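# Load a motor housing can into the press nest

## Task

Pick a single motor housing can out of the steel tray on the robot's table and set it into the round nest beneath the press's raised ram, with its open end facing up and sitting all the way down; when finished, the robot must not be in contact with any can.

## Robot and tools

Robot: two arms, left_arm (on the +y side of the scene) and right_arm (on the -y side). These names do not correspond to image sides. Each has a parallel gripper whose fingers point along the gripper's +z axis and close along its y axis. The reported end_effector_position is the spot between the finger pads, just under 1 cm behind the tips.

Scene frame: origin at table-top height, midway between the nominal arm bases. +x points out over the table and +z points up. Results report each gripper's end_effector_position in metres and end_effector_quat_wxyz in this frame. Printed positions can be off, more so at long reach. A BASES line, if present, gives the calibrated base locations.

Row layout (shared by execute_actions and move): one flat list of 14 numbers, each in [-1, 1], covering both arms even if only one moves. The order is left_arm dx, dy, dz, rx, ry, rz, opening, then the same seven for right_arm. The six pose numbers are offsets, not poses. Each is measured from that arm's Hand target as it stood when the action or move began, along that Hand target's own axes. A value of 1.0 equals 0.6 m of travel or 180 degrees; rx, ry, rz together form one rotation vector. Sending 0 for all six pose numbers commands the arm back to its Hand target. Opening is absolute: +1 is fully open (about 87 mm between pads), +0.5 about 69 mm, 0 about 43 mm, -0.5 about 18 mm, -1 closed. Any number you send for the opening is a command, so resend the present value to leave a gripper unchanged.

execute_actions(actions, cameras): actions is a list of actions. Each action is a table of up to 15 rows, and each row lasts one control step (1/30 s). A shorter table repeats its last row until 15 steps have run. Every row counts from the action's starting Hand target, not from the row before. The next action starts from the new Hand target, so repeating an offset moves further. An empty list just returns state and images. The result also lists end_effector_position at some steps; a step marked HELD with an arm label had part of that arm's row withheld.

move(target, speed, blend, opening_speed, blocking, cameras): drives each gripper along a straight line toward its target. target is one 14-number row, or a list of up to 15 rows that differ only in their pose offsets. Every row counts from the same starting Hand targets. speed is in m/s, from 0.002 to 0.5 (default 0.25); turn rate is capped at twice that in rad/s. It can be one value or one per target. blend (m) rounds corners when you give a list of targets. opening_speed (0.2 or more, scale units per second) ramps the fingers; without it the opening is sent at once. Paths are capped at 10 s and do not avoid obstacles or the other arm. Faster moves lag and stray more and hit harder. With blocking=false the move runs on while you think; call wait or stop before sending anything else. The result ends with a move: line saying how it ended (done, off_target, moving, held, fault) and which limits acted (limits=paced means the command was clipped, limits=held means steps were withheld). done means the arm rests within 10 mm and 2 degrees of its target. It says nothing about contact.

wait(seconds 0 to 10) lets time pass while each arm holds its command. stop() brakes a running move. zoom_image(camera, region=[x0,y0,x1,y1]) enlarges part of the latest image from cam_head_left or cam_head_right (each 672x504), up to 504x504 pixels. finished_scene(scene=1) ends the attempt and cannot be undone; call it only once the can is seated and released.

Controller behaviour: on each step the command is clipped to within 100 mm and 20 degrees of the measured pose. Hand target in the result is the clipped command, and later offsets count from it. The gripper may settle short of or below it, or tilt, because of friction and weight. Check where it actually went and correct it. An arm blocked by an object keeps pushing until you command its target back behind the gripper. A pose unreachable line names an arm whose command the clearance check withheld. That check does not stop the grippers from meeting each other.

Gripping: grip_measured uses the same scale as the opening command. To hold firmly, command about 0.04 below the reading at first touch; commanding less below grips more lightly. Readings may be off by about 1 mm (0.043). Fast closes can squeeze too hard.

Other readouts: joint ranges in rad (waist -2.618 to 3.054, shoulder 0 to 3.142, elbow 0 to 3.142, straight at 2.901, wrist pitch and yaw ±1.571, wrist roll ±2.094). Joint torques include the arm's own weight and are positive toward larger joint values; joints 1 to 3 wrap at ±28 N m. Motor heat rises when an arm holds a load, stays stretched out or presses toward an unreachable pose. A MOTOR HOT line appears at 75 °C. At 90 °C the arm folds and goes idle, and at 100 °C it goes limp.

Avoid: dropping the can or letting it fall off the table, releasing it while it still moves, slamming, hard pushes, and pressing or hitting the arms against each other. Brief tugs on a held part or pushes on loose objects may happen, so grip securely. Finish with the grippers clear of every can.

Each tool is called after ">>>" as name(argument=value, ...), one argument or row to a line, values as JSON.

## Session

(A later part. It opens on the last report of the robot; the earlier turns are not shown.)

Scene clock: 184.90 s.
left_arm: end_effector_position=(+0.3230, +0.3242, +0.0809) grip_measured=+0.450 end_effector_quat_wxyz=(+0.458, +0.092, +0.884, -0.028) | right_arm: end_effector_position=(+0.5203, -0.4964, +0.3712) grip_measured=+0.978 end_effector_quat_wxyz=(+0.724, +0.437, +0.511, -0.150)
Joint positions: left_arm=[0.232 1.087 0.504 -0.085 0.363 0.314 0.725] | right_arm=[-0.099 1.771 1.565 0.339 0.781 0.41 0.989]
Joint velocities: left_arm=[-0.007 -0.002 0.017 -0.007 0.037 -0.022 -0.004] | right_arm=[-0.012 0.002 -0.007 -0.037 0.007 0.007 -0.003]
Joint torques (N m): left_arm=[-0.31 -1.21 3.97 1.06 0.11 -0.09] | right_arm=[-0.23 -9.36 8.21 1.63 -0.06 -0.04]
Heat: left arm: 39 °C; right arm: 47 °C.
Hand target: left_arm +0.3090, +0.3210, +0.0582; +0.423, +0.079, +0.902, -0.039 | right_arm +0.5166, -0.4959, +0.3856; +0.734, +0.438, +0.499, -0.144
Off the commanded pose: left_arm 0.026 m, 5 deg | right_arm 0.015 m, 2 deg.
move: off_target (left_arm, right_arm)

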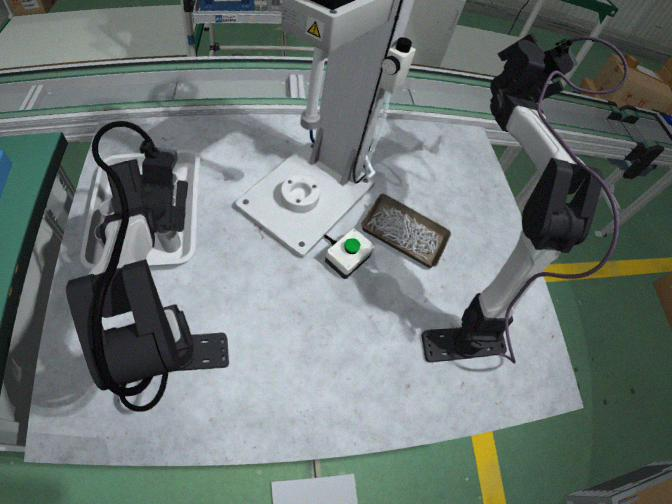

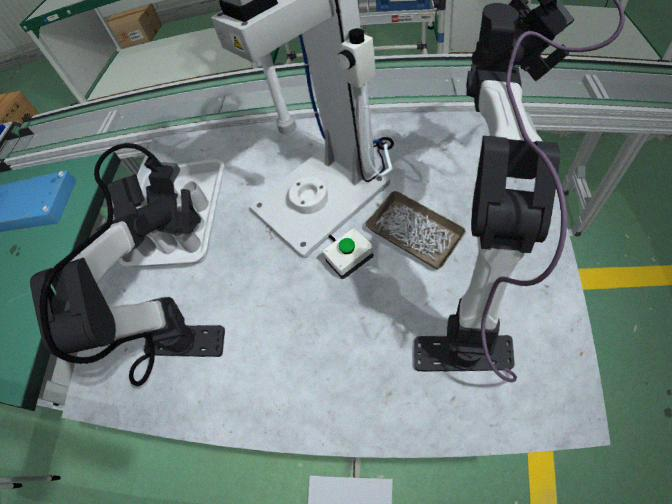

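>>> move(
  target=[
    [-0.115,0,-0.0964,0,0,0,0.3,0,0,0,0,0,0,1],
    [-0.115,0,-0.0964,-0.2356,0.001,-0.1954,0.3,0,0,0,0,0,0,1],
  ],
  opening_speed=0.2,
)

>>> zoom_image(
  camera="cam_head_right",
  region=[120, 150, 240, 270],
)

>>> zoom_image(
  camera="cam_head_left",
  region=[90, 150, 210, 270],
)

Scene clock: 209.33 s.
left_arm: end_effector_position=(+0.3059, +0.3198, +0.1376) grip_measured=+0.300 end_effector_quat_wxyz=(+0.381, -0.348, +0.843, +0.154) | right_arm: end_effector_position=(+0.5203, -0.4964, +0.3712) grip_measured=+0.978 end_effector_quat_wxyz=(+0.724, +0.437, +0.511, -0.150)
Joint positions: left_arm=[-0.242 1.195 0.908 -0.712 -0.663 -0.77 0.65] | right_arm=[-0.099 1.771 1.565 0.339 0.781 0.41 0.989]
Joint velocities: left_arm=[0.002 0.007 0.002 -0.066 0.022 0.051 -0.004] | right_arm=[-0.007 0.002 0.002 -0.007 -0.037 0.007 -0.018]
Joint torques (N m): left_arm=[-0.53 -2.95 8.58 0.86 -0.31 -0.06] | right_arm=[-0.23 -9.36 8.21 1.63 -0.06 -0.04]
Heat: left arm: 38 °C; right arm: 47 °C.
Hand target: left_arm +0.3109, +0.3184, +0.1458; +0.387, -0.351, +0.839, +0.153 | right_arm +0.5166, -0.4959, +0.3856; +0.734, +0.438, +0.499, -0.144
Off the commanded pose: left_arm 0.011 m, 2 deg | right_arm 0.015 m, 2 deg.
move: off_target (left_arm, right_arm)

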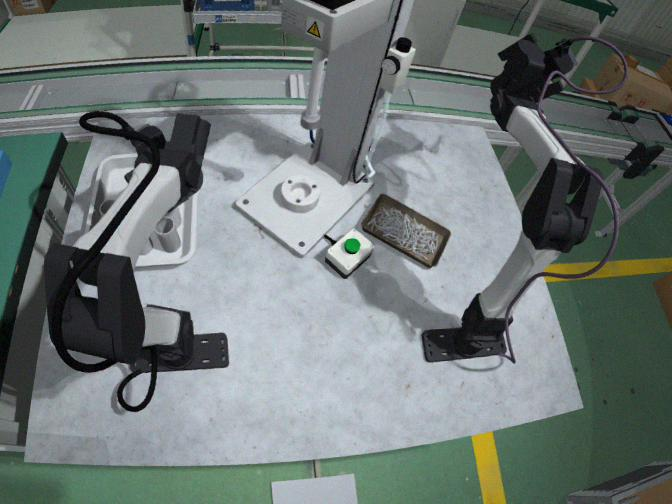

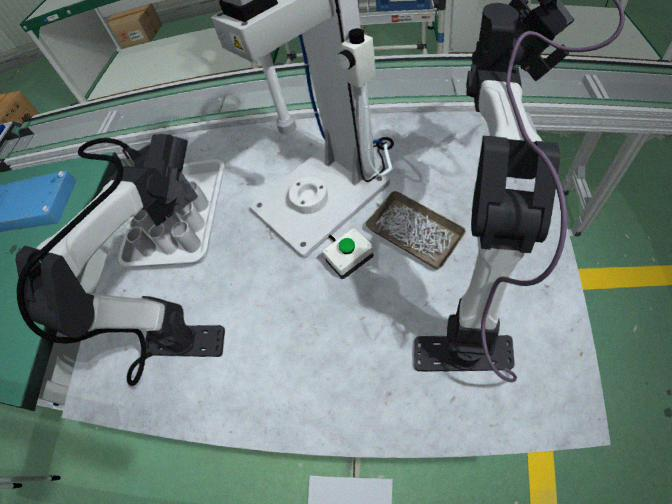

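Scaled by 4.200.

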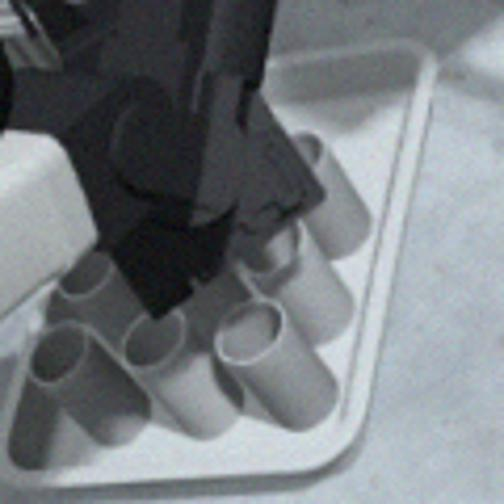

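Scaled by 4.200.

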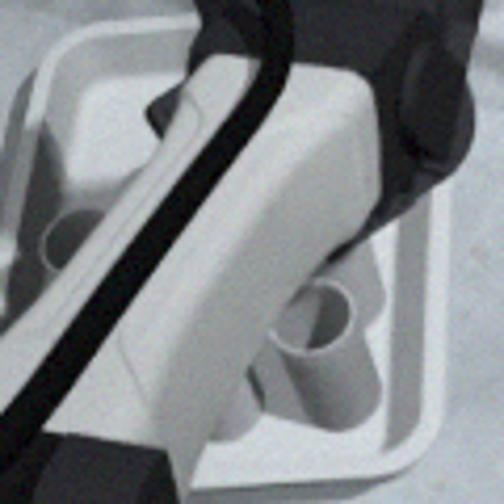

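>>> zoom_image(
  camera="cam_head_right",
  region=[140, 170, 205, 235],
)

Scaled by 7.754.

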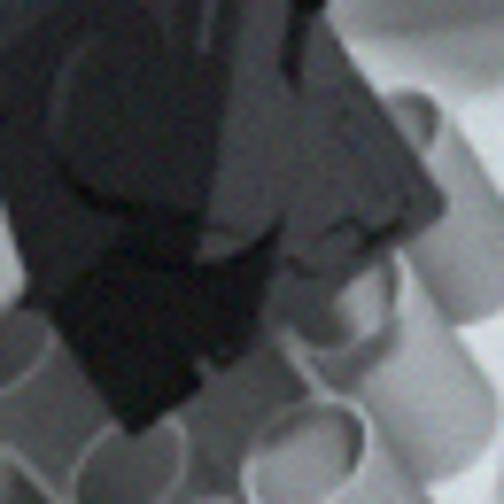

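>>> move(
  target=[0.0525,0.007,0.041,0,0,0,0.3,0,0,0,0,0,0,1],
  speed=0.12,
)

>>> zoom_image(
  camera="cam_head_right",
  region=[140, 180, 205, 245],
)

>>> zoom_image(
  camera="cam_head_left",
  region=[90, 150, 210, 270],
)

Scene clock: 221.23 s.
left_arm: end_effector_position=(+0.3049, +0.3202, +0.1086) grip_measured=+0.300 end_effector_quat_wxyz=(+0.385, -0.349, +0.841, +0.152) | right_arm: end_effector_position=(+0.5203, -0.4964, +0.3712) grip_measured=+0.978 end_effector_quat_wxyz=(+0.724, +0.437, +0.511, -0.150)
Joint positions: left_arm=[-0.242 1.195 0.788 -0.581 -0.664 -0.771 0.65] | right_arm=[-0.099 1.771 1.565 0.339 0.781 0.41 0.989]
Joint velocities: left_arm=[-0.007 -0.012 0.002 -0.022 0.007 -0.007 -0.019] | right_arm=[-0.002 0.007 0.012 0.007 -0.007 0.051 0.008]
Joint torques (N m): left_arm=[-0.24 -3.23 5.24 1.11 -0.3 -0.04] | right_arm=[-0.23 -9.35 8.21 1.63 -0.06 -0.04]
Heat: left arm: 41 °C; right arm: 48 °C.
Hand target: left_arm +0.3063, +0.3201, +0.1060; +0.387, -0.351, +0.839, +0.153 | right_arm +0.5166, -0.4959, +0.3856; +0.734, +0.438, +0.499, -0.144
Off the commanded pose: left_arm 0.003 m, 0 deg | right_arm 0.015 m, 2 deg.
move: off_target (right_arm)

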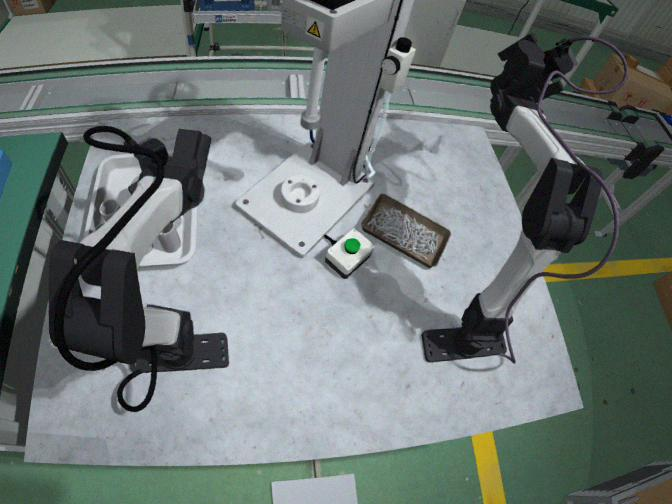

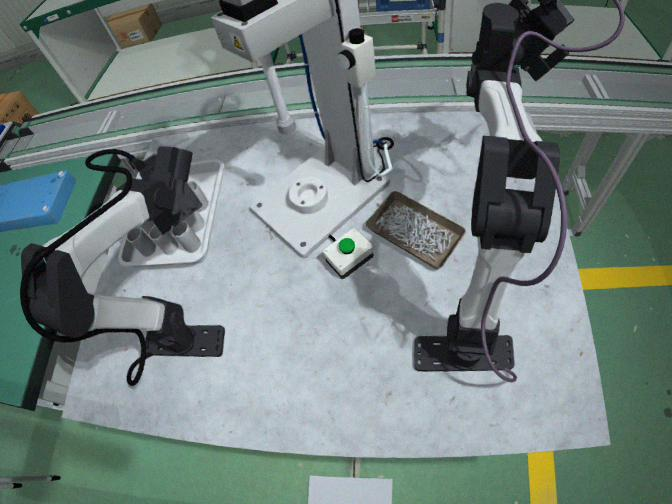

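Scaled by 7.754.

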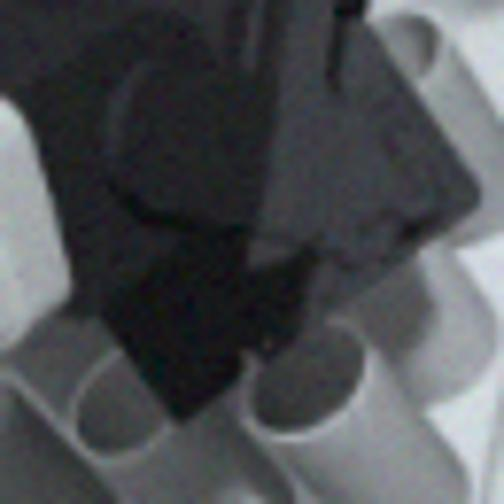

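Scaled by 4.200.

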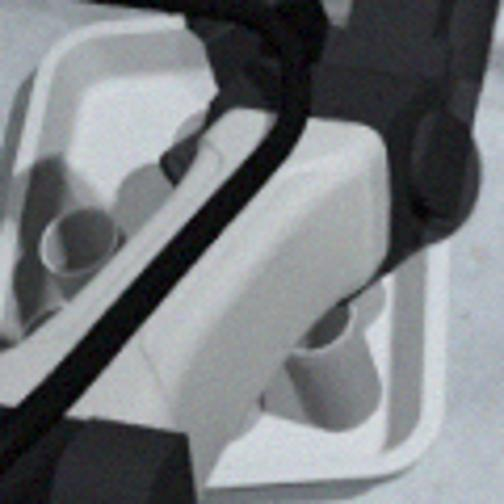

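>>> move(
  target=[0.0003,0.013,0.031,0,0,0,0.3,0,0,0,0,0,0,1],
  speed=0.12,
)

>>> zoom_image(
  camera="cam_head_right",
  region=[140, 180, 205, 245],
)

>>> zoom_image(
  camera="cam_head_left",
  region=[90, 150, 210, 270],
)

Scene clock: 237.70 s.
left_arm: end_effector_position=(+0.3153, +0.3337, +0.1047) grip_measured=+0.300 end_effector_quat_wxyz=(+0.403, -0.356, +0.830, +0.147) | right_arm: end_effector_position=(+0.5203, -0.4964, +0.3712) grip_measured=+0.978 end_effector_quat_wxyz=(+0.724, +0.437, +0.511, -0.150)
Joint positions: left_arm=[-0.181 1.195 0.744 -0.458 -0.642 -0.712 0.65] | right_arm=[-0.099 1.771 1.565 0.339 0.781 0.41 0.989]
Joint velocities: left_arm=[-0.007 -0.012 0.002 0.022 -0.022 -0.11 0.009] | right_arm=[-0.002 0.012 0.007 0.007 0.022 0.037 0.013]
Joint torques (N m): left_arm=[0.87 -2.48 4.71 1.13 -0.12 0.21] | right_arm=[-0.21 -9.36 8.21 1.63 -0.06 -0.04]
Heat: left arm: 39 °C; right arm: 48 °C.
Hand target: left_arm +0.3108, +0.3360, +0.0942; +0.389, -0.351, +0.838, +0.154 | right_arm +0.5166, -0.4959, +0.3856; +0.734, +0.438, +0.499, -0.144
Off the commanded pose: left_arm 0.012 m, 2 deg | right_arm 0.015 m, 2 deg.
move: off_target (left_arm, right_arm)

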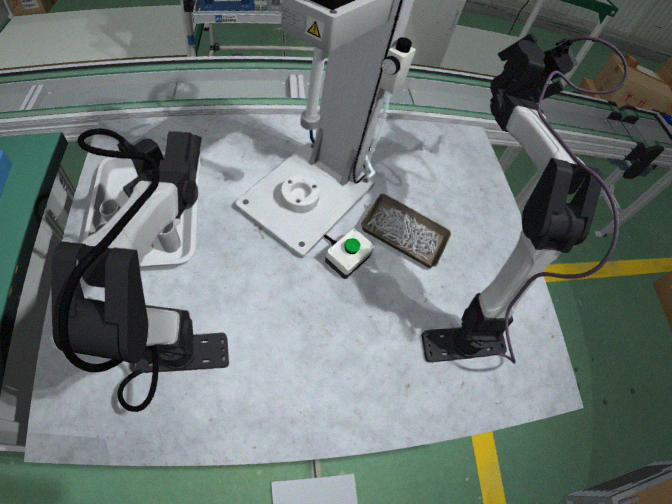

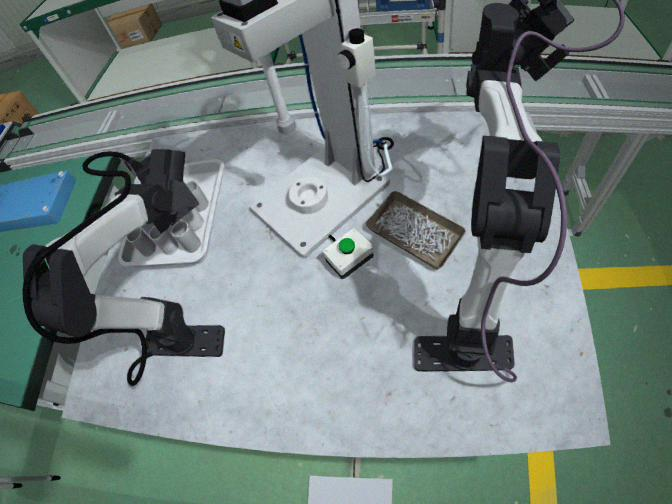

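Scaled by 7.754.

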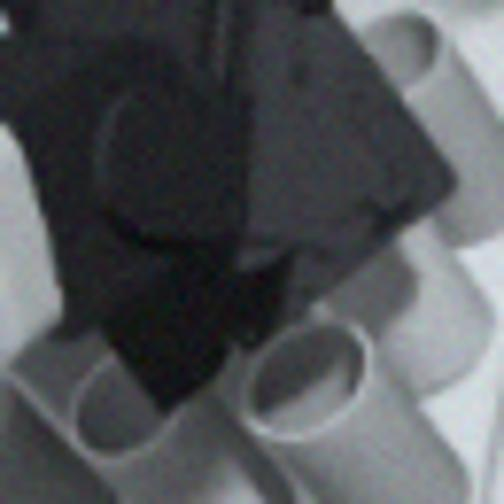

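Scaled by 4.200.

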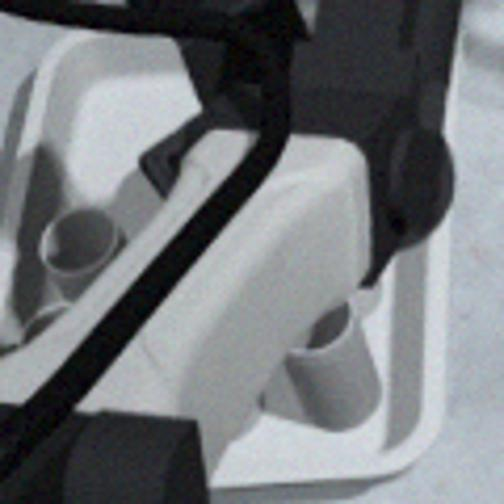

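>>> move(
  target=[
    [-0.102,0,-0.0857,0,0,0,0.4,0,0,0,0,0,0,1],
    [-0.146,-0.134,0.0285,0.2116,0.2184,0.4687,0.4,0,0,0,0,0,0,1],
  ],
  opening_speed=0.2,
)

>>> zoom_image(
  camera="cam_head_right",
  region=[120, 130, 240, 270],
)

>>> zoom_image(
  camera="cam_head_left",
  region=[90, 120, 210, 270],
)

Scene clock: 253.40 s.
left_arm: end_effector_position=(+0.4141, +0.3325, +0.1429) grip_measured=+0.400 end_effector_quat_wxyz=(+0.013, +0.373, +0.927, +0.017) | right_arm: end_effector_position=(+0.5203, -0.4964, +0.3712) grip_measured=+0.978 end_effector_quat_wxyz=(+0.724, +0.437, +0.511, -0.150)
Joint positions: left_arm=[-0.024 2.176 2.184 -1.541 -0.02 0.795 0.7] | right_arm=[-0.099 1.771 1.565 0.339 0.781 0.41 0.989]
Joint velocities: left_arm=[-0.017 0.007 -0.002 -0.007 -0.022 -0.022 0.018] | right_arm=[0.012 -0.002 0.007 -0.037 0.007 -0.007 -0.003]
Joint torques (N m): left_arm=[-0.47 -10.48 7.41 0.07 0.21 0.14] | right_arm=[-0.21 -9.35 8.21 1.63 -0.06 -0.04]
Heat: left arm: 39 °C; right arm: 48 °C.
Hand target: left_arm +0.4173, +0.3293, +0.1439; -0.004, +0.380, +0.925, +0.003 | right_arm +0.5166, -0.4959, +0.3856; +0.734, +0.438, +0.499, -0.144
Off the commanded pose: left_arm 0.009 m, 3 deg | right_arm 0.015 m, 2 deg.
joint sent to its limit (left arm) — joint 4 (wrist pitch), lower limit. The joint targets are off in position, not in orientation.
move: off_target (left_arm, right_arm)

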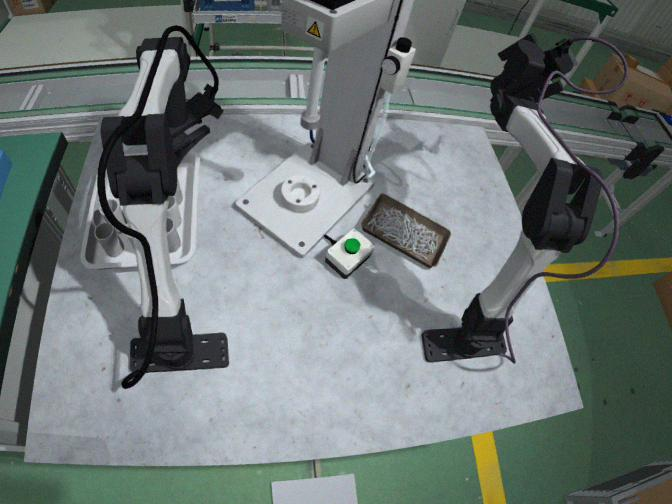

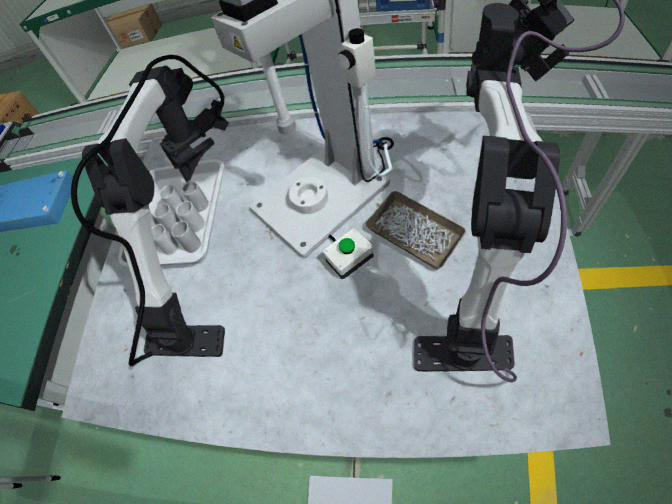

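Scaled by 3.600.

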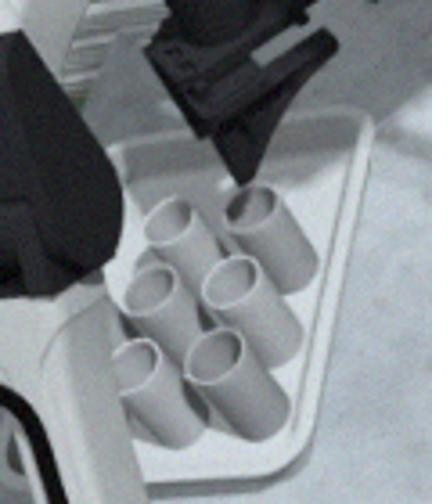

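Scaled by 3.360.

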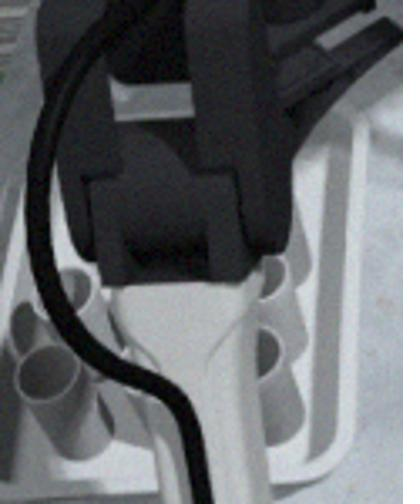

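>>> move(
  target=[-0.005,0.0094,0.065,0,0,0,0.4,0,0,0,0,0,0,1],
  speed=0.12,
)

>>> zoom_image(
  camera="cam_head_right",
  region=[150, 140, 220, 220],
)

>>> zoom_image(
  camera="cam_head_left",
  region=[120, 120, 210, 220],
)

Scene clock: 259.70 s.
left_arm: end_effector_position=(+0.4197, +0.3326, +0.1107) grip_measured=+0.400 end_effector_quat_wxyz=(-0.005, +0.376, +0.927, +0.008) | right_arm: end_effector_position=(+0.5203, -0.4964, +0.3712) grip_measured=+0.978 end_effector_quat_wxyz=(+0.724, +0.437, +0.511, -0.150)
Joint positions: left_arm=[-0.024 2.225 2.131 -1.479 -0.019 0.799 0.7] | right_arm=[-0.099 1.771 1.565 0.339 0.781 0.41 0.989]
Joint velocities: left_arm=[0.012 -0.012 0.012 0.007 -0.051 -0.007 -0.007] | right_arm=[-0.007 0.002 -0.002 -0.051 -0.007 0.022 0.013]
Joint torques (N m): left_arm=[0.12 -11.06 4.82 0.24 0.22 0.16] | right_arm=[-0.23 -9.36 8.23 1.63 -0.06 -0.04]
Heat: left arm: 39 °C; right arm: 48 °C.
Hand target: left_arm +0.4225, +0.3319, +0.1045; -0.004, +0.380, +0.925, +0.003 | right_arm +0.5166, -0.4959, +0.3856; +0.734, +0.438, +0.499, -0.144
Off the commanded pose: left_arm 0.007 m, 1 deg | right_arm 0.015 m, 2 deg.
move: off_target (right_arm)

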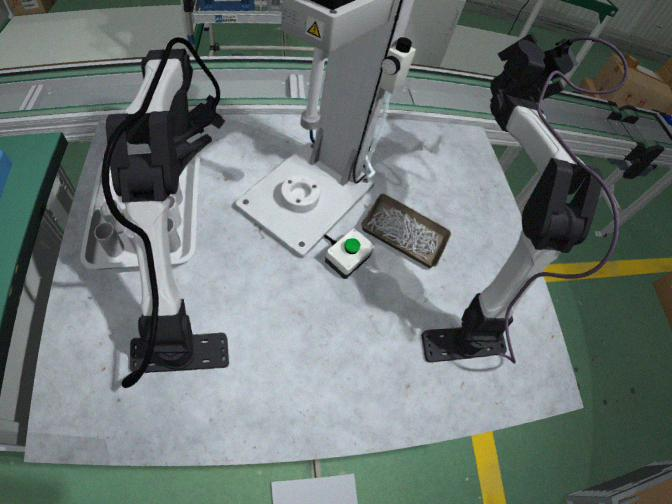

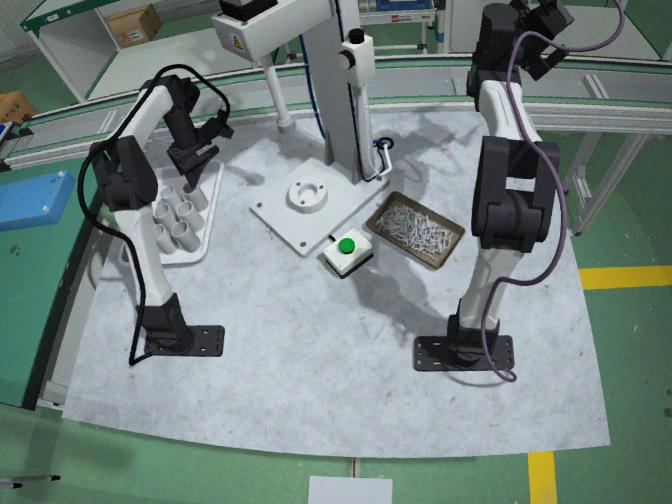

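Scaled by 6.300.

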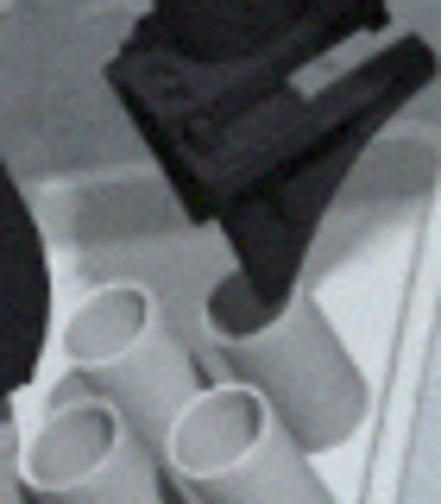

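Scaled by 5.040.

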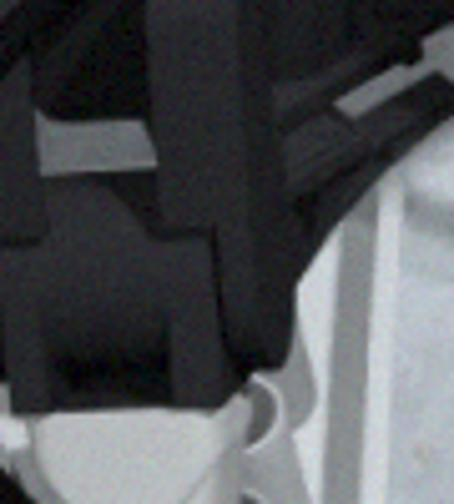

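>>> move(
  target=[-0.0024,0.0024,0.074,0,0,0,0.4,0,0,0,0,0,0,1],
  speed=0.1,
)

>>> zoom_image(
  camera="cam_head_right",
  region=[150, 140, 220, 220],
)

Scene clock: 263.60 s.
left_arm: end_effector_position=(+0.4199, +0.3322, +0.0659) grip_measured=+0.400 end_effector_quat_wxyz=(-0.009, +0.376, +0.926, +0.005) | right_arm: end_effector_position=(+0.5203, -0.4964, +0.3712) grip_measured=+0.978 end_effector_quat_wxyz=(+0.724, +0.437, +0.511, -0.150)
Joint positions: left_arm=[-0.024 2.225 1.952 -1.31 -0.016 0.801 0.7] | right_arm=[-0.099 1.771 1.565 0.339 0.781 0.41 0.989]
Joint velocities: left_arm=[0.002 -0.007 -0.012 -0.066 -0.037 0.037 -0.009] | right_arm=[0.012 0.007 -0.012 0.022 0.037 -0.066 0.013]
Joint torques (N m): left_arm=[0.35 -11.55 4.45 0.37 0.17 0.18] | right_arm=[-0.23 -9.36 8.21 1.63 -0.06 -0.04]
Heat: left arm: 39 °C; right arm: 48 °C.
Hand target: left_arm +0.4235, +0.3327, +0.0600; -0.004, +0.380, +0.925, +0.003 | right_arm +0.5166, -0.4959, +0.3856; +0.734, +0.438, +0.499, -0.144
Off the commanded pose: left_arm 0.007 m, 1 deg | right_arm 0.015 m, 2 deg.
move: off_target (right_arm)

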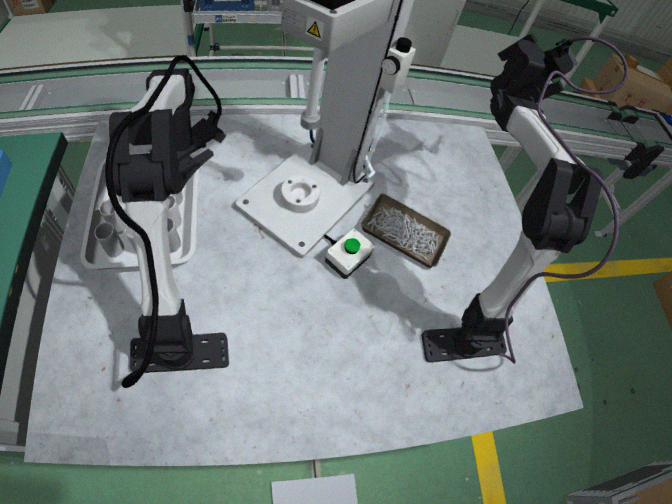

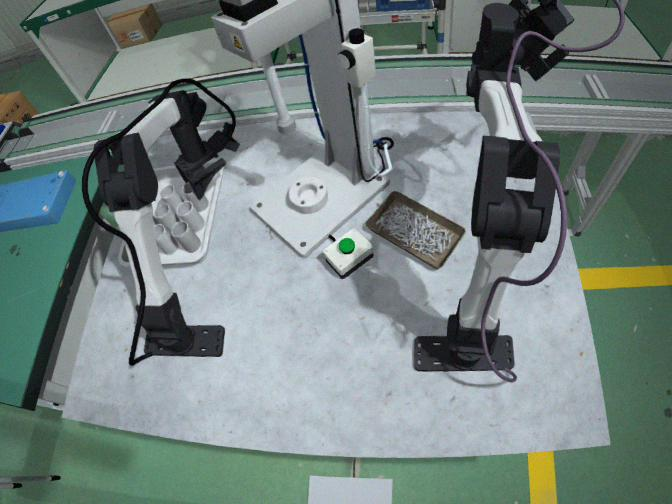

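Scaled by 6.300.

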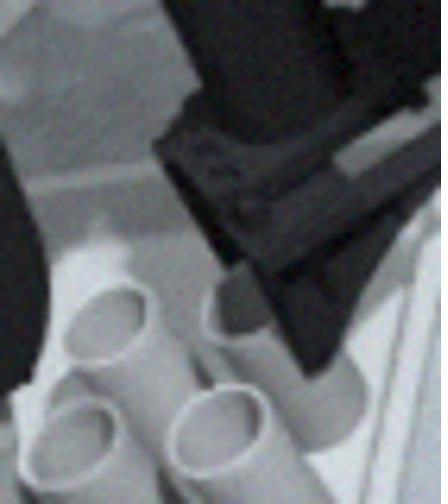

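>>> move(
  target=[0,0,0,0,0,0,-0.25,0,0,0,0,0,0,1],
  opening_speed=0.4,
)

>>> zoom_image(
  camera="cam_head_right",
  region=[150, 140, 220, 220],
)

Scene clock: 268.30 s.
left_arm: end_effector_position=(+0.4201, +0.3309, +0.0657) grip_measured=-0.012 end_effector_quat_wxyz=(-0.007, +0.376, +0.926, +0.002) | right_arm: end_effector_position=(+0.5203, -0.4964, +0.3712) grip_measured=+0.978 end_effector_quat_wxyz=(+0.724, +0.437, +0.511, -0.150)
Joint positions: left_arm=[-0.024 2.225 1.952 -1.309 -0.009 0.801 0.494] | right_arm=[-0.099 1.771 1.565 0.339 0.781 0.41 0.989]
Joint velocities: left_arm=[-0.007 -0.007 -0.002 0.022 -0.022 -0.007 -0.013] | right_arm=[-0.012 -0.022 -0.007 -0.037 0.007 -0.037 -0.013]
Joint torques (N m): left_arm=[0.35 -11.67 4.56 0.32 0.17 0.19] | right_arm=[-0.23 -9.36 8.21 1.63 -0.06 -0.04]
Heat: left arm: 39 °C; right arm: 48 °C.
Hand target: left_arm +0.4235, +0.3326, +0.0600; -0.004, +0.380, +0.925, +0.003 | right_arm +0.5166, -0.4959, +0.3856; +0.734, +0.438, +0.499, -0.144
Off the commanded pose: left_arm 0.007 m, 1 deg | right_arm 0.015 m, 2 deg.
move: off_target (right_arm)

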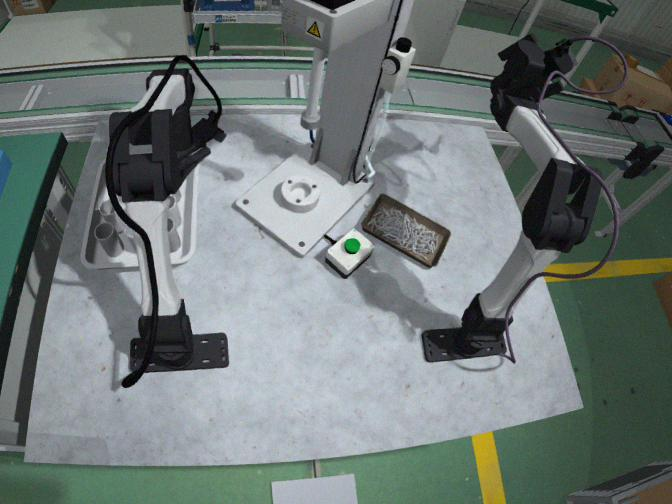

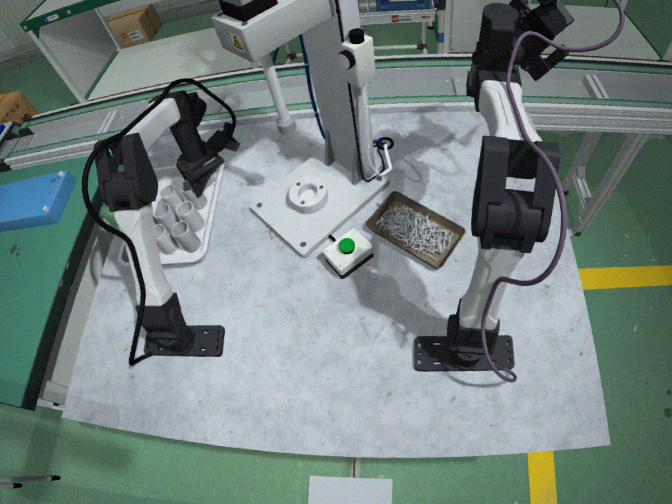

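Scaled by 6.300.

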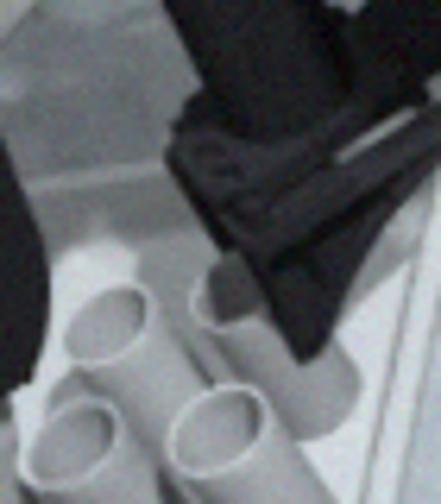

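>>> move(
  target=[0,0,-0.117,0,0,0,-0.25,0,0,0,0,0,0,1],
  speed=0.12,
)

>>> zoom_image(
  camera="cam_head_right",
  region=[130, 110, 260, 240],
)

Scene clock: 275.97 s.
left_arm: end_effector_position=(+0.4243, +0.3311, +0.1286) grip_measured=-0.012 end_effector_quat_wxyz=(+0.009, +0.376, +0.926, +0.009) | right_arm: end_effector_position=(+0.5203, -0.4964, +0.3712) grip_measured=+0.978 end_effector_quat_wxyz=(+0.724, +0.437, +0.511, -0.150)
Joint positions: left_arm=[-0.024 2.235 2.223 -1.536 -0.009 0.801 0.494] | right_arm=[-0.099 1.771 1.565 0.339 0.781 0.41 0.989]
Joint velocities: left_arm=[-0.002 0.027 0.012 -0.022 0.007 -0.095 0.001] | right_arm=[0.002 0.002 -0.022 0.037 -0.022 -0.007 0.008]
Joint torques (N m): left_arm=[-0.03 -11.25 7.1 0.02 0.13 0.12] | right_arm=[-0.23 -9.36 8.21 1.63 -0.06 -0.04]
Heat: left arm: 39 °C; right arm: 48 °C.
Hand target: left_arm +0.4250, +0.3314, +0.1303; -0.004, +0.380, +0.925, +0.003 | right_arm +0.5166, -0.4959, +0.3856; +0.734, +0.438, +0.499, -0.144
Off the commanded pose: left_arm 0.002 m, 2 deg | right_arm 0.015 m, 2 deg.
joint sent to its limit (left arm) — joint 4 (wrist pitch), lower limit. The joint targets still meet the commanded pose.
move: off_target (right_arm)

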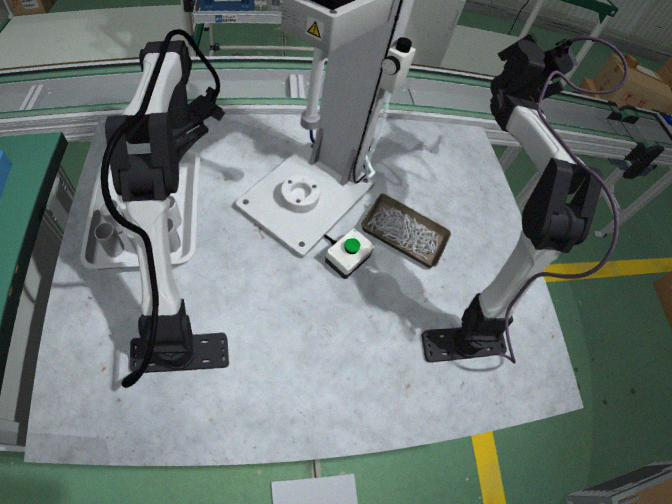

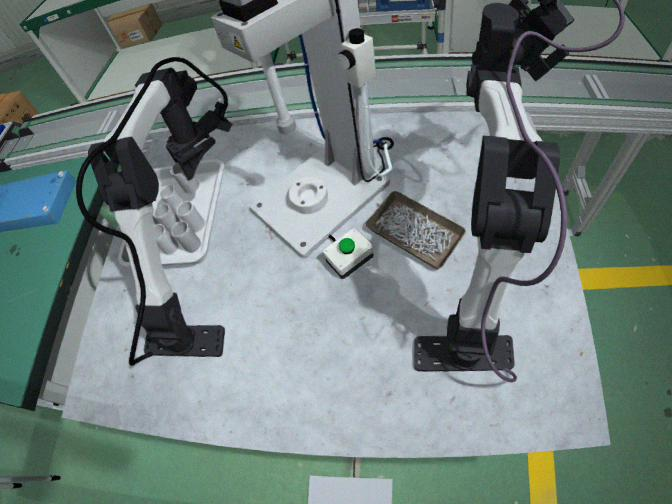

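Scaled by 3.877.

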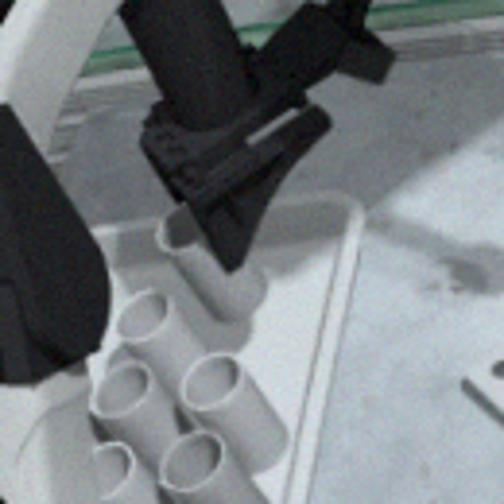

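>>> move(
  target=[
    [-0.1285,-0.201,0,0,0,0,-0.25,0,0,0,0,0,0,1],
    [-0.0158,-0.3123,0,0,0,0,-0.25,0,0,0,0,0,0,1],
  ],
  speed=0.15,
  blend=[0.03,0],
)

>>> zoom_image(
  camera="cam_head_right",
  region=[170, 150, 320, 300],
)

>>> zoom_image(
  camera="cam_head_left",
  region=[140, 140, 290, 290],
)

Scene clock: 284.30 s.
left_arm: end_effector_position=(+0.3008, +0.1911, +0.1249) grip_measured=-0.012 end_effector_quat_wxyz=(-0.019, +0.383, +0.924, -0.005) | right_arm: end_effector_position=(+0.5203, -0.4964, +0.3712) grip_measured=+0.978 end_effector_quat_wxyz=(+0.724, +0.437, +0.511, -0.150)
Joint positions: left_arm=[-0.434 1.847 1.629 -1.391 0.01 0.405 0.494] | right_arm=[-0.099 1.771 1.565 0.339 0.781 0.41 0.989]
Joint velocities: left_arm=[-0.002 0.002 -0.017 -0.022 0.066 -0.037 -0.001] | right_arm=[-0.002 0.017 -0.007 -0.066 -0.037 -0.037 -0.003]
Joint torques (N m): left_arm=[-0.39 -12.71 4.46 0.12 0.15 -0.06] | right_arm=[-0.23 -9.36 8.21 1.63 -0.06 -0.04]
Heat: left arm: 41 °C; right arm: 48 °C.
Hand target: left_arm +0.2985, +0.1898, +0.1323; -0.004, +0.380, +0.925, -0.006 | right_arm +0.5166, -0.4959, +0.3856; +0.734, +0.438, +0.499, -0.144
Off the commanded pose: left_arm 0.005 m, 2 deg | right_arm 0.015 m, 2 deg.
move: off_target (right_arm)

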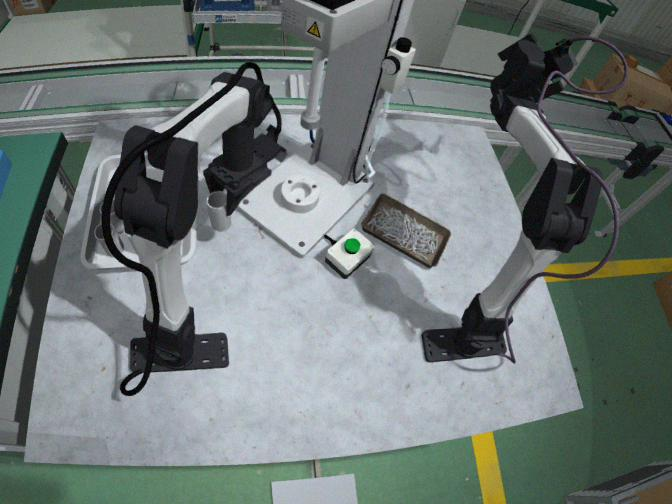

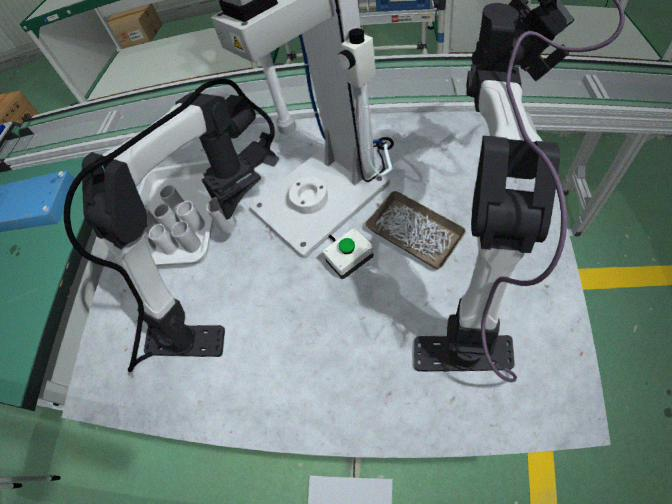

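Scaled by 3.360.

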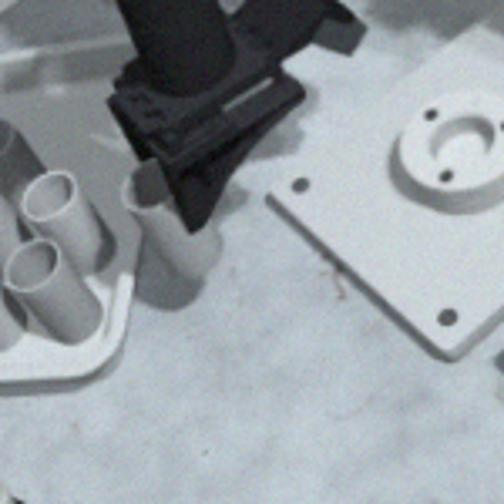

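Scaled by 3.360.

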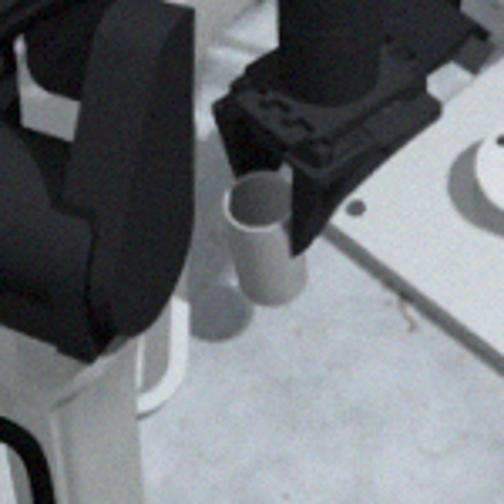

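>>> move(
  target=[0,0,0.085,0,0,0,-0.25,0,0,0,0,0,0,1],
  speed=0.12,
  cameras=[],
)

>>> move(
  target=[0,0,0.014,0,0,0,-0.25,0,0,0,0,0,0,1],
  speed=0.05,
)

>>> zoom_image(
  camera="cam_head_left",
  region=[140, 140, 290, 290],
)

Scene clock: 289.77 s.
left_arm: end_effector_position=(+0.2979, +0.1922, +0.0756) grip_measured=-0.012 end_effector_quat_wxyz=(-0.017, +0.382, +0.924, -0.005) | right_arm: end_effector_position=(+0.5203, -0.4964, +0.3712) grip_measured=+0.978 end_effector_quat_wxyz=(+0.724, +0.437, +0.511, -0.150)
Joint positions: left_arm=[-0.434 1.845 1.43 -1.19 0.01 0.404 0.494] | right_arm=[-0.099 1.771 1.565 0.339 0.781 0.41 0.989]
Joint velocities: left_arm=[-0.022 0.007 0.012 -0.037 0.037 0.022 -0.009] | right_arm=[-0.002 0.002 -0.002 0.007 0.022 0.081 0.013]
Joint torques (N m): left_arm=[-0.34 -11.75 4.52 0.11 0.17 -0.06] | right_arm=[-0.23 -9.36 8.21 1.63 -0.06 -0.04]
Heat: left arm: 42 °C; right arm: 48 °C.
Hand target: left_arm +0.2972, +0.1901, +0.0813; -0.004, +0.380, +0.925, -0.006 | right_arm +0.5166, -0.4959, +0.3856; +0.734, +0.438, +0.499, -0.144
Off the commanded pose: left_arm 0.006 m, 1 deg | right_arm 0.015 m, 2 deg.
move: off_target (right_arm)
No camera images: "cameras" was empty.

Scene clock: 290.70 s.
left_arm: end_effector_position=(+0.2977, +0.1923, +0.0685) grip_measured=-0.012 end_effector_quat_wxyz=(-0.014, +0.382, +0.924, -0.005) | right_arm: end_effector_position=(+0.5203, -0.4964, +0.3712) grip_measured=+0.978 end_effector_quat_wxyz=(+0.724, +0.437, +0.511, -0.150)
Joint positions: left_arm=[-0.434 1.845 1.402 -1.157 0.01 0.404 0.494] | right_arm=[-0.099 1.771 1.565 0.339 0.781 0.41 0.989]
Joint velocities: left_arm=[-0.017 -0.027 -0.007 -0.007 0.066 -0.007 0.004] | right_arm=[-0.012 0.017 0.002 0.081 0.007 -0.022 0.008]
Joint torques (N m): left_arm=[-0.39 -11.32 4.55 0.14 0.14 -0.07] | right_arm=[-0.23 -9.35 8.21 1.63 -0.06 -0.04]
Heat: left arm: 42 °C; right arm: 48 °C.
Hand target: left_arm +0.2970, +0.1901, +0.0729; -0.004, +0.380, +0.925, -0.006 | right_arm +0.5166, -0.4959, +0.3856; +0.734, +0.438, +0.499, -0.144
Off the commanded pose: left_arm 0.005 m, 1 deg | right_arm 0.015 m, 2 deg.
move: off_target (right_arm)

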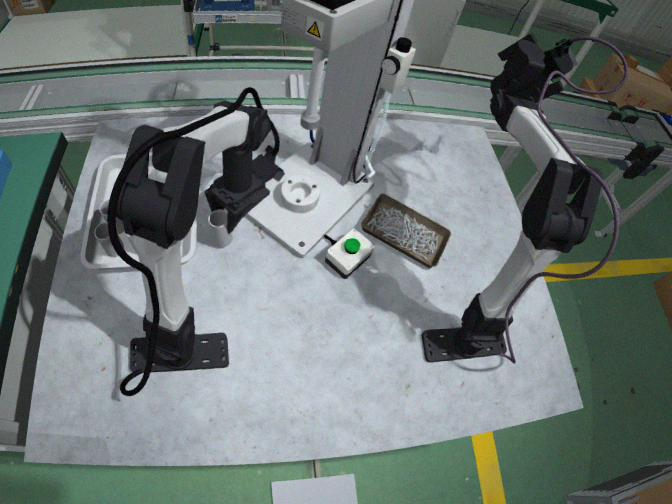

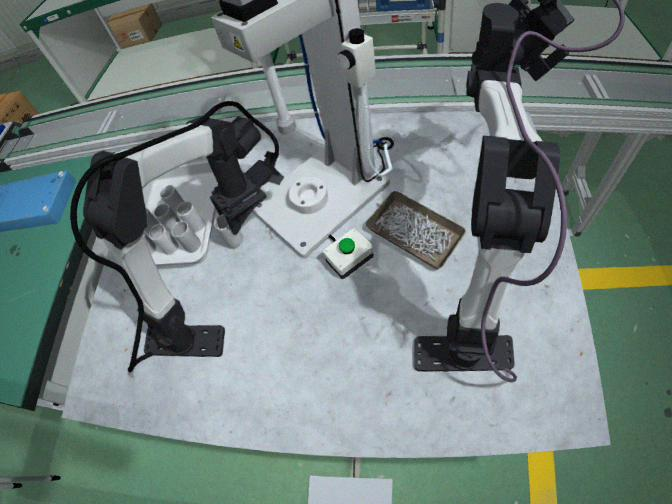

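Scaled by 3.360.

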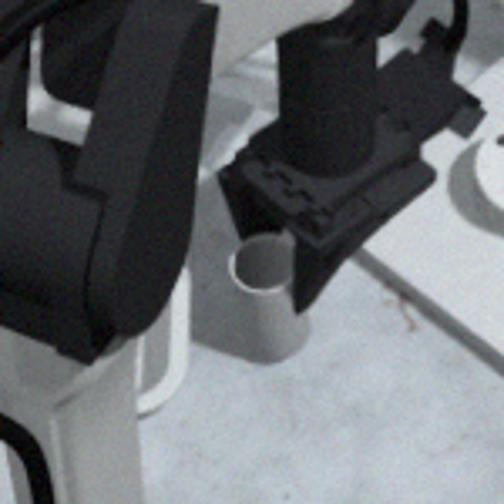

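Lower in small steps until contact.

>>> move(
  target=[0,0,0.007,0,0,0,-0.25,0,0,0,0,0,0,1],
  speed=0.03,
  cameras=[],
)

>>> move(
  target=[0,0,0.006,0,0,0,-0.25,0,0,0,0,0,0,1],
  speed=0.03,
  cameras=[],
)

>>> move(
  target=[0,0,0.006,0,0,0,-0.25,0,0,0,0,0,0,1],
  speed=0.03,
  cameras=[],
)

Scene clock: 296.60 s.
left_arm: end_effector_position=(+0.2977, +0.1923, +0.0651) grip_measured=-0.012 end_effector_quat_wxyz=(-0.013, +0.382, +0.924, -0.005) | right_arm: end_effector_position=(+0.5203, -0.4964, +0.3712) grip_measured=+0.978 end_effector_quat_wxyz=(+0.724, +0.437, +0.511, -0.150)
Joint positions: left_arm=[-0.434 1.845 1.389 -1.141 0.01 0.404 0.494] | right_arm=[-0.099 1.771 1.565 0.339 0.781 0.41 0.989]
Joint velocities: left_arm=[-0.012 -0.012 0.012 -0.022 -0.081 0.007 0.006] | right_arm=[-0.002 -0.002 0.007 0.022 -0.037 -0.081 -0.003]
Joint torques (N m): left_arm=[-0.46 -11.06 4.44 0.23 0.17 -0.05] | right_arm=[-0.23 -9.36 8.21 1.63 -0.06 -0.04]
Heat: left arm: 42 °C; right arm: 48 °C.
Hand target: left_arm +0.2969, +0.1901, +0.0687; -0.004, +0.380, +0.925, -0.006 | right_arm +0.5166, -0.4959, +0.3856; +0.734, +0.438, +0.499, -0.144
Off the commanded pose: left_arm 0.004 m, 1 deg | right_arm 0.015 m, 2 deg.
move: off_target (right_arm)
No camera images: "cameras" was empty.

Scene clock: 297.43 s.
left_arm: end_effector_position=(+0.2977, +0.1922, +0.0622) grip_measured=-0.012 end_effector_quat_wxyz=(-0.012, +0.382, +0.924, -0.005) | right_arm: end_effector_position=(+0.5203, -0.4964, +0.3712) grip_measured=+0.978 end_effector_quat_wxyz=(+0.724, +0.437, +0.511, -0.150)
Joint positions: left_arm=[-0.434 1.845 1.378 -1.127 0.01 0.404 0.494] | right_arm=[-0.099 1.771 1.565 0.339 0.781 0.41 0.989]
Joint velocities: left_arm=[-0.002 0.002 -0.017 0.022 0.066 0.007 -0.001] | right_arm=[0.002 0.007 0.002 -0.007 -0.007 -0.095 -0.013]
Joint torques (N m): left_arm=[-0.46 -10.81 4.46 0.15 0.15 -0.07] | right_arm=[-0.23 -9.36 8.21 1.63 -0.06 -0.04]
Heat: left arm: 42 °C; right arm: 48 °C.
Hand target: left_arm +0.2969, +0.1902, +0.0651; -0.004, +0.380, +0.925, -0.006 | right_arm +0.5166, -0.4959, +0.3856; +0.734, +0.438, +0.499, -0.144
Off the commanded pose: left_arm 0.004 m, 1 deg | right_arm 0.015 m, 2 deg.
move: off_target (right_arm)
No camera images: "cameras" was empty.

Scene clock: 298.17 s.
left_arm: end_effector_position=(+0.2972, +0.1925, +0.0593) grip_measured=-0.012 end_effector_quat_wxyz=(-0.011, +0.382, +0.924, -0.005) | right_arm: end_effector_position=(+0.5203, -0.4964, +0.3712) grip_measured=+0.978 end_effector_quat_wxyz=(+0.724, +0.437, +0.511, -0.150)
Joint positions: left_arm=[-0.434 1.845 1.366 -1.115 0.01 0.404 0.494] | right_arm=[-0.099 1.771 1.565 0.339 0.781 0.41 0.989]
Joint velocities: left_arm=[0.002 0.017 -0.007 -0.007 -0.095 -0.007 -0.001] | right_arm=[-0.012 0.012 0.012 -0.051 -0.037 0.037 0.013]
Joint torques (N m): left_arm=[-0.32 -10.52 4.46 0.17 0.17 -0.05] | right_arm=[-0.23 -9.36 8.21 1.63 -0.06 -0.04]
Heat: left arm: 42 °C; right arm: 48 °C.
Hand target: left_arm +0.2967, +0.1902, +0.0614; -0.004, +0.380, +0.925, -0.006 | right_arm +0.5166, -0.4959, +0.3856; +0.734, +0.438, +0.499, -0.144
Off the commanded pose: left_arm 0.003 m, 1 deg | right_arm 0.015 m, 2 deg.
move: off_target (right_arm)
No camera images: "cameras" was empty.


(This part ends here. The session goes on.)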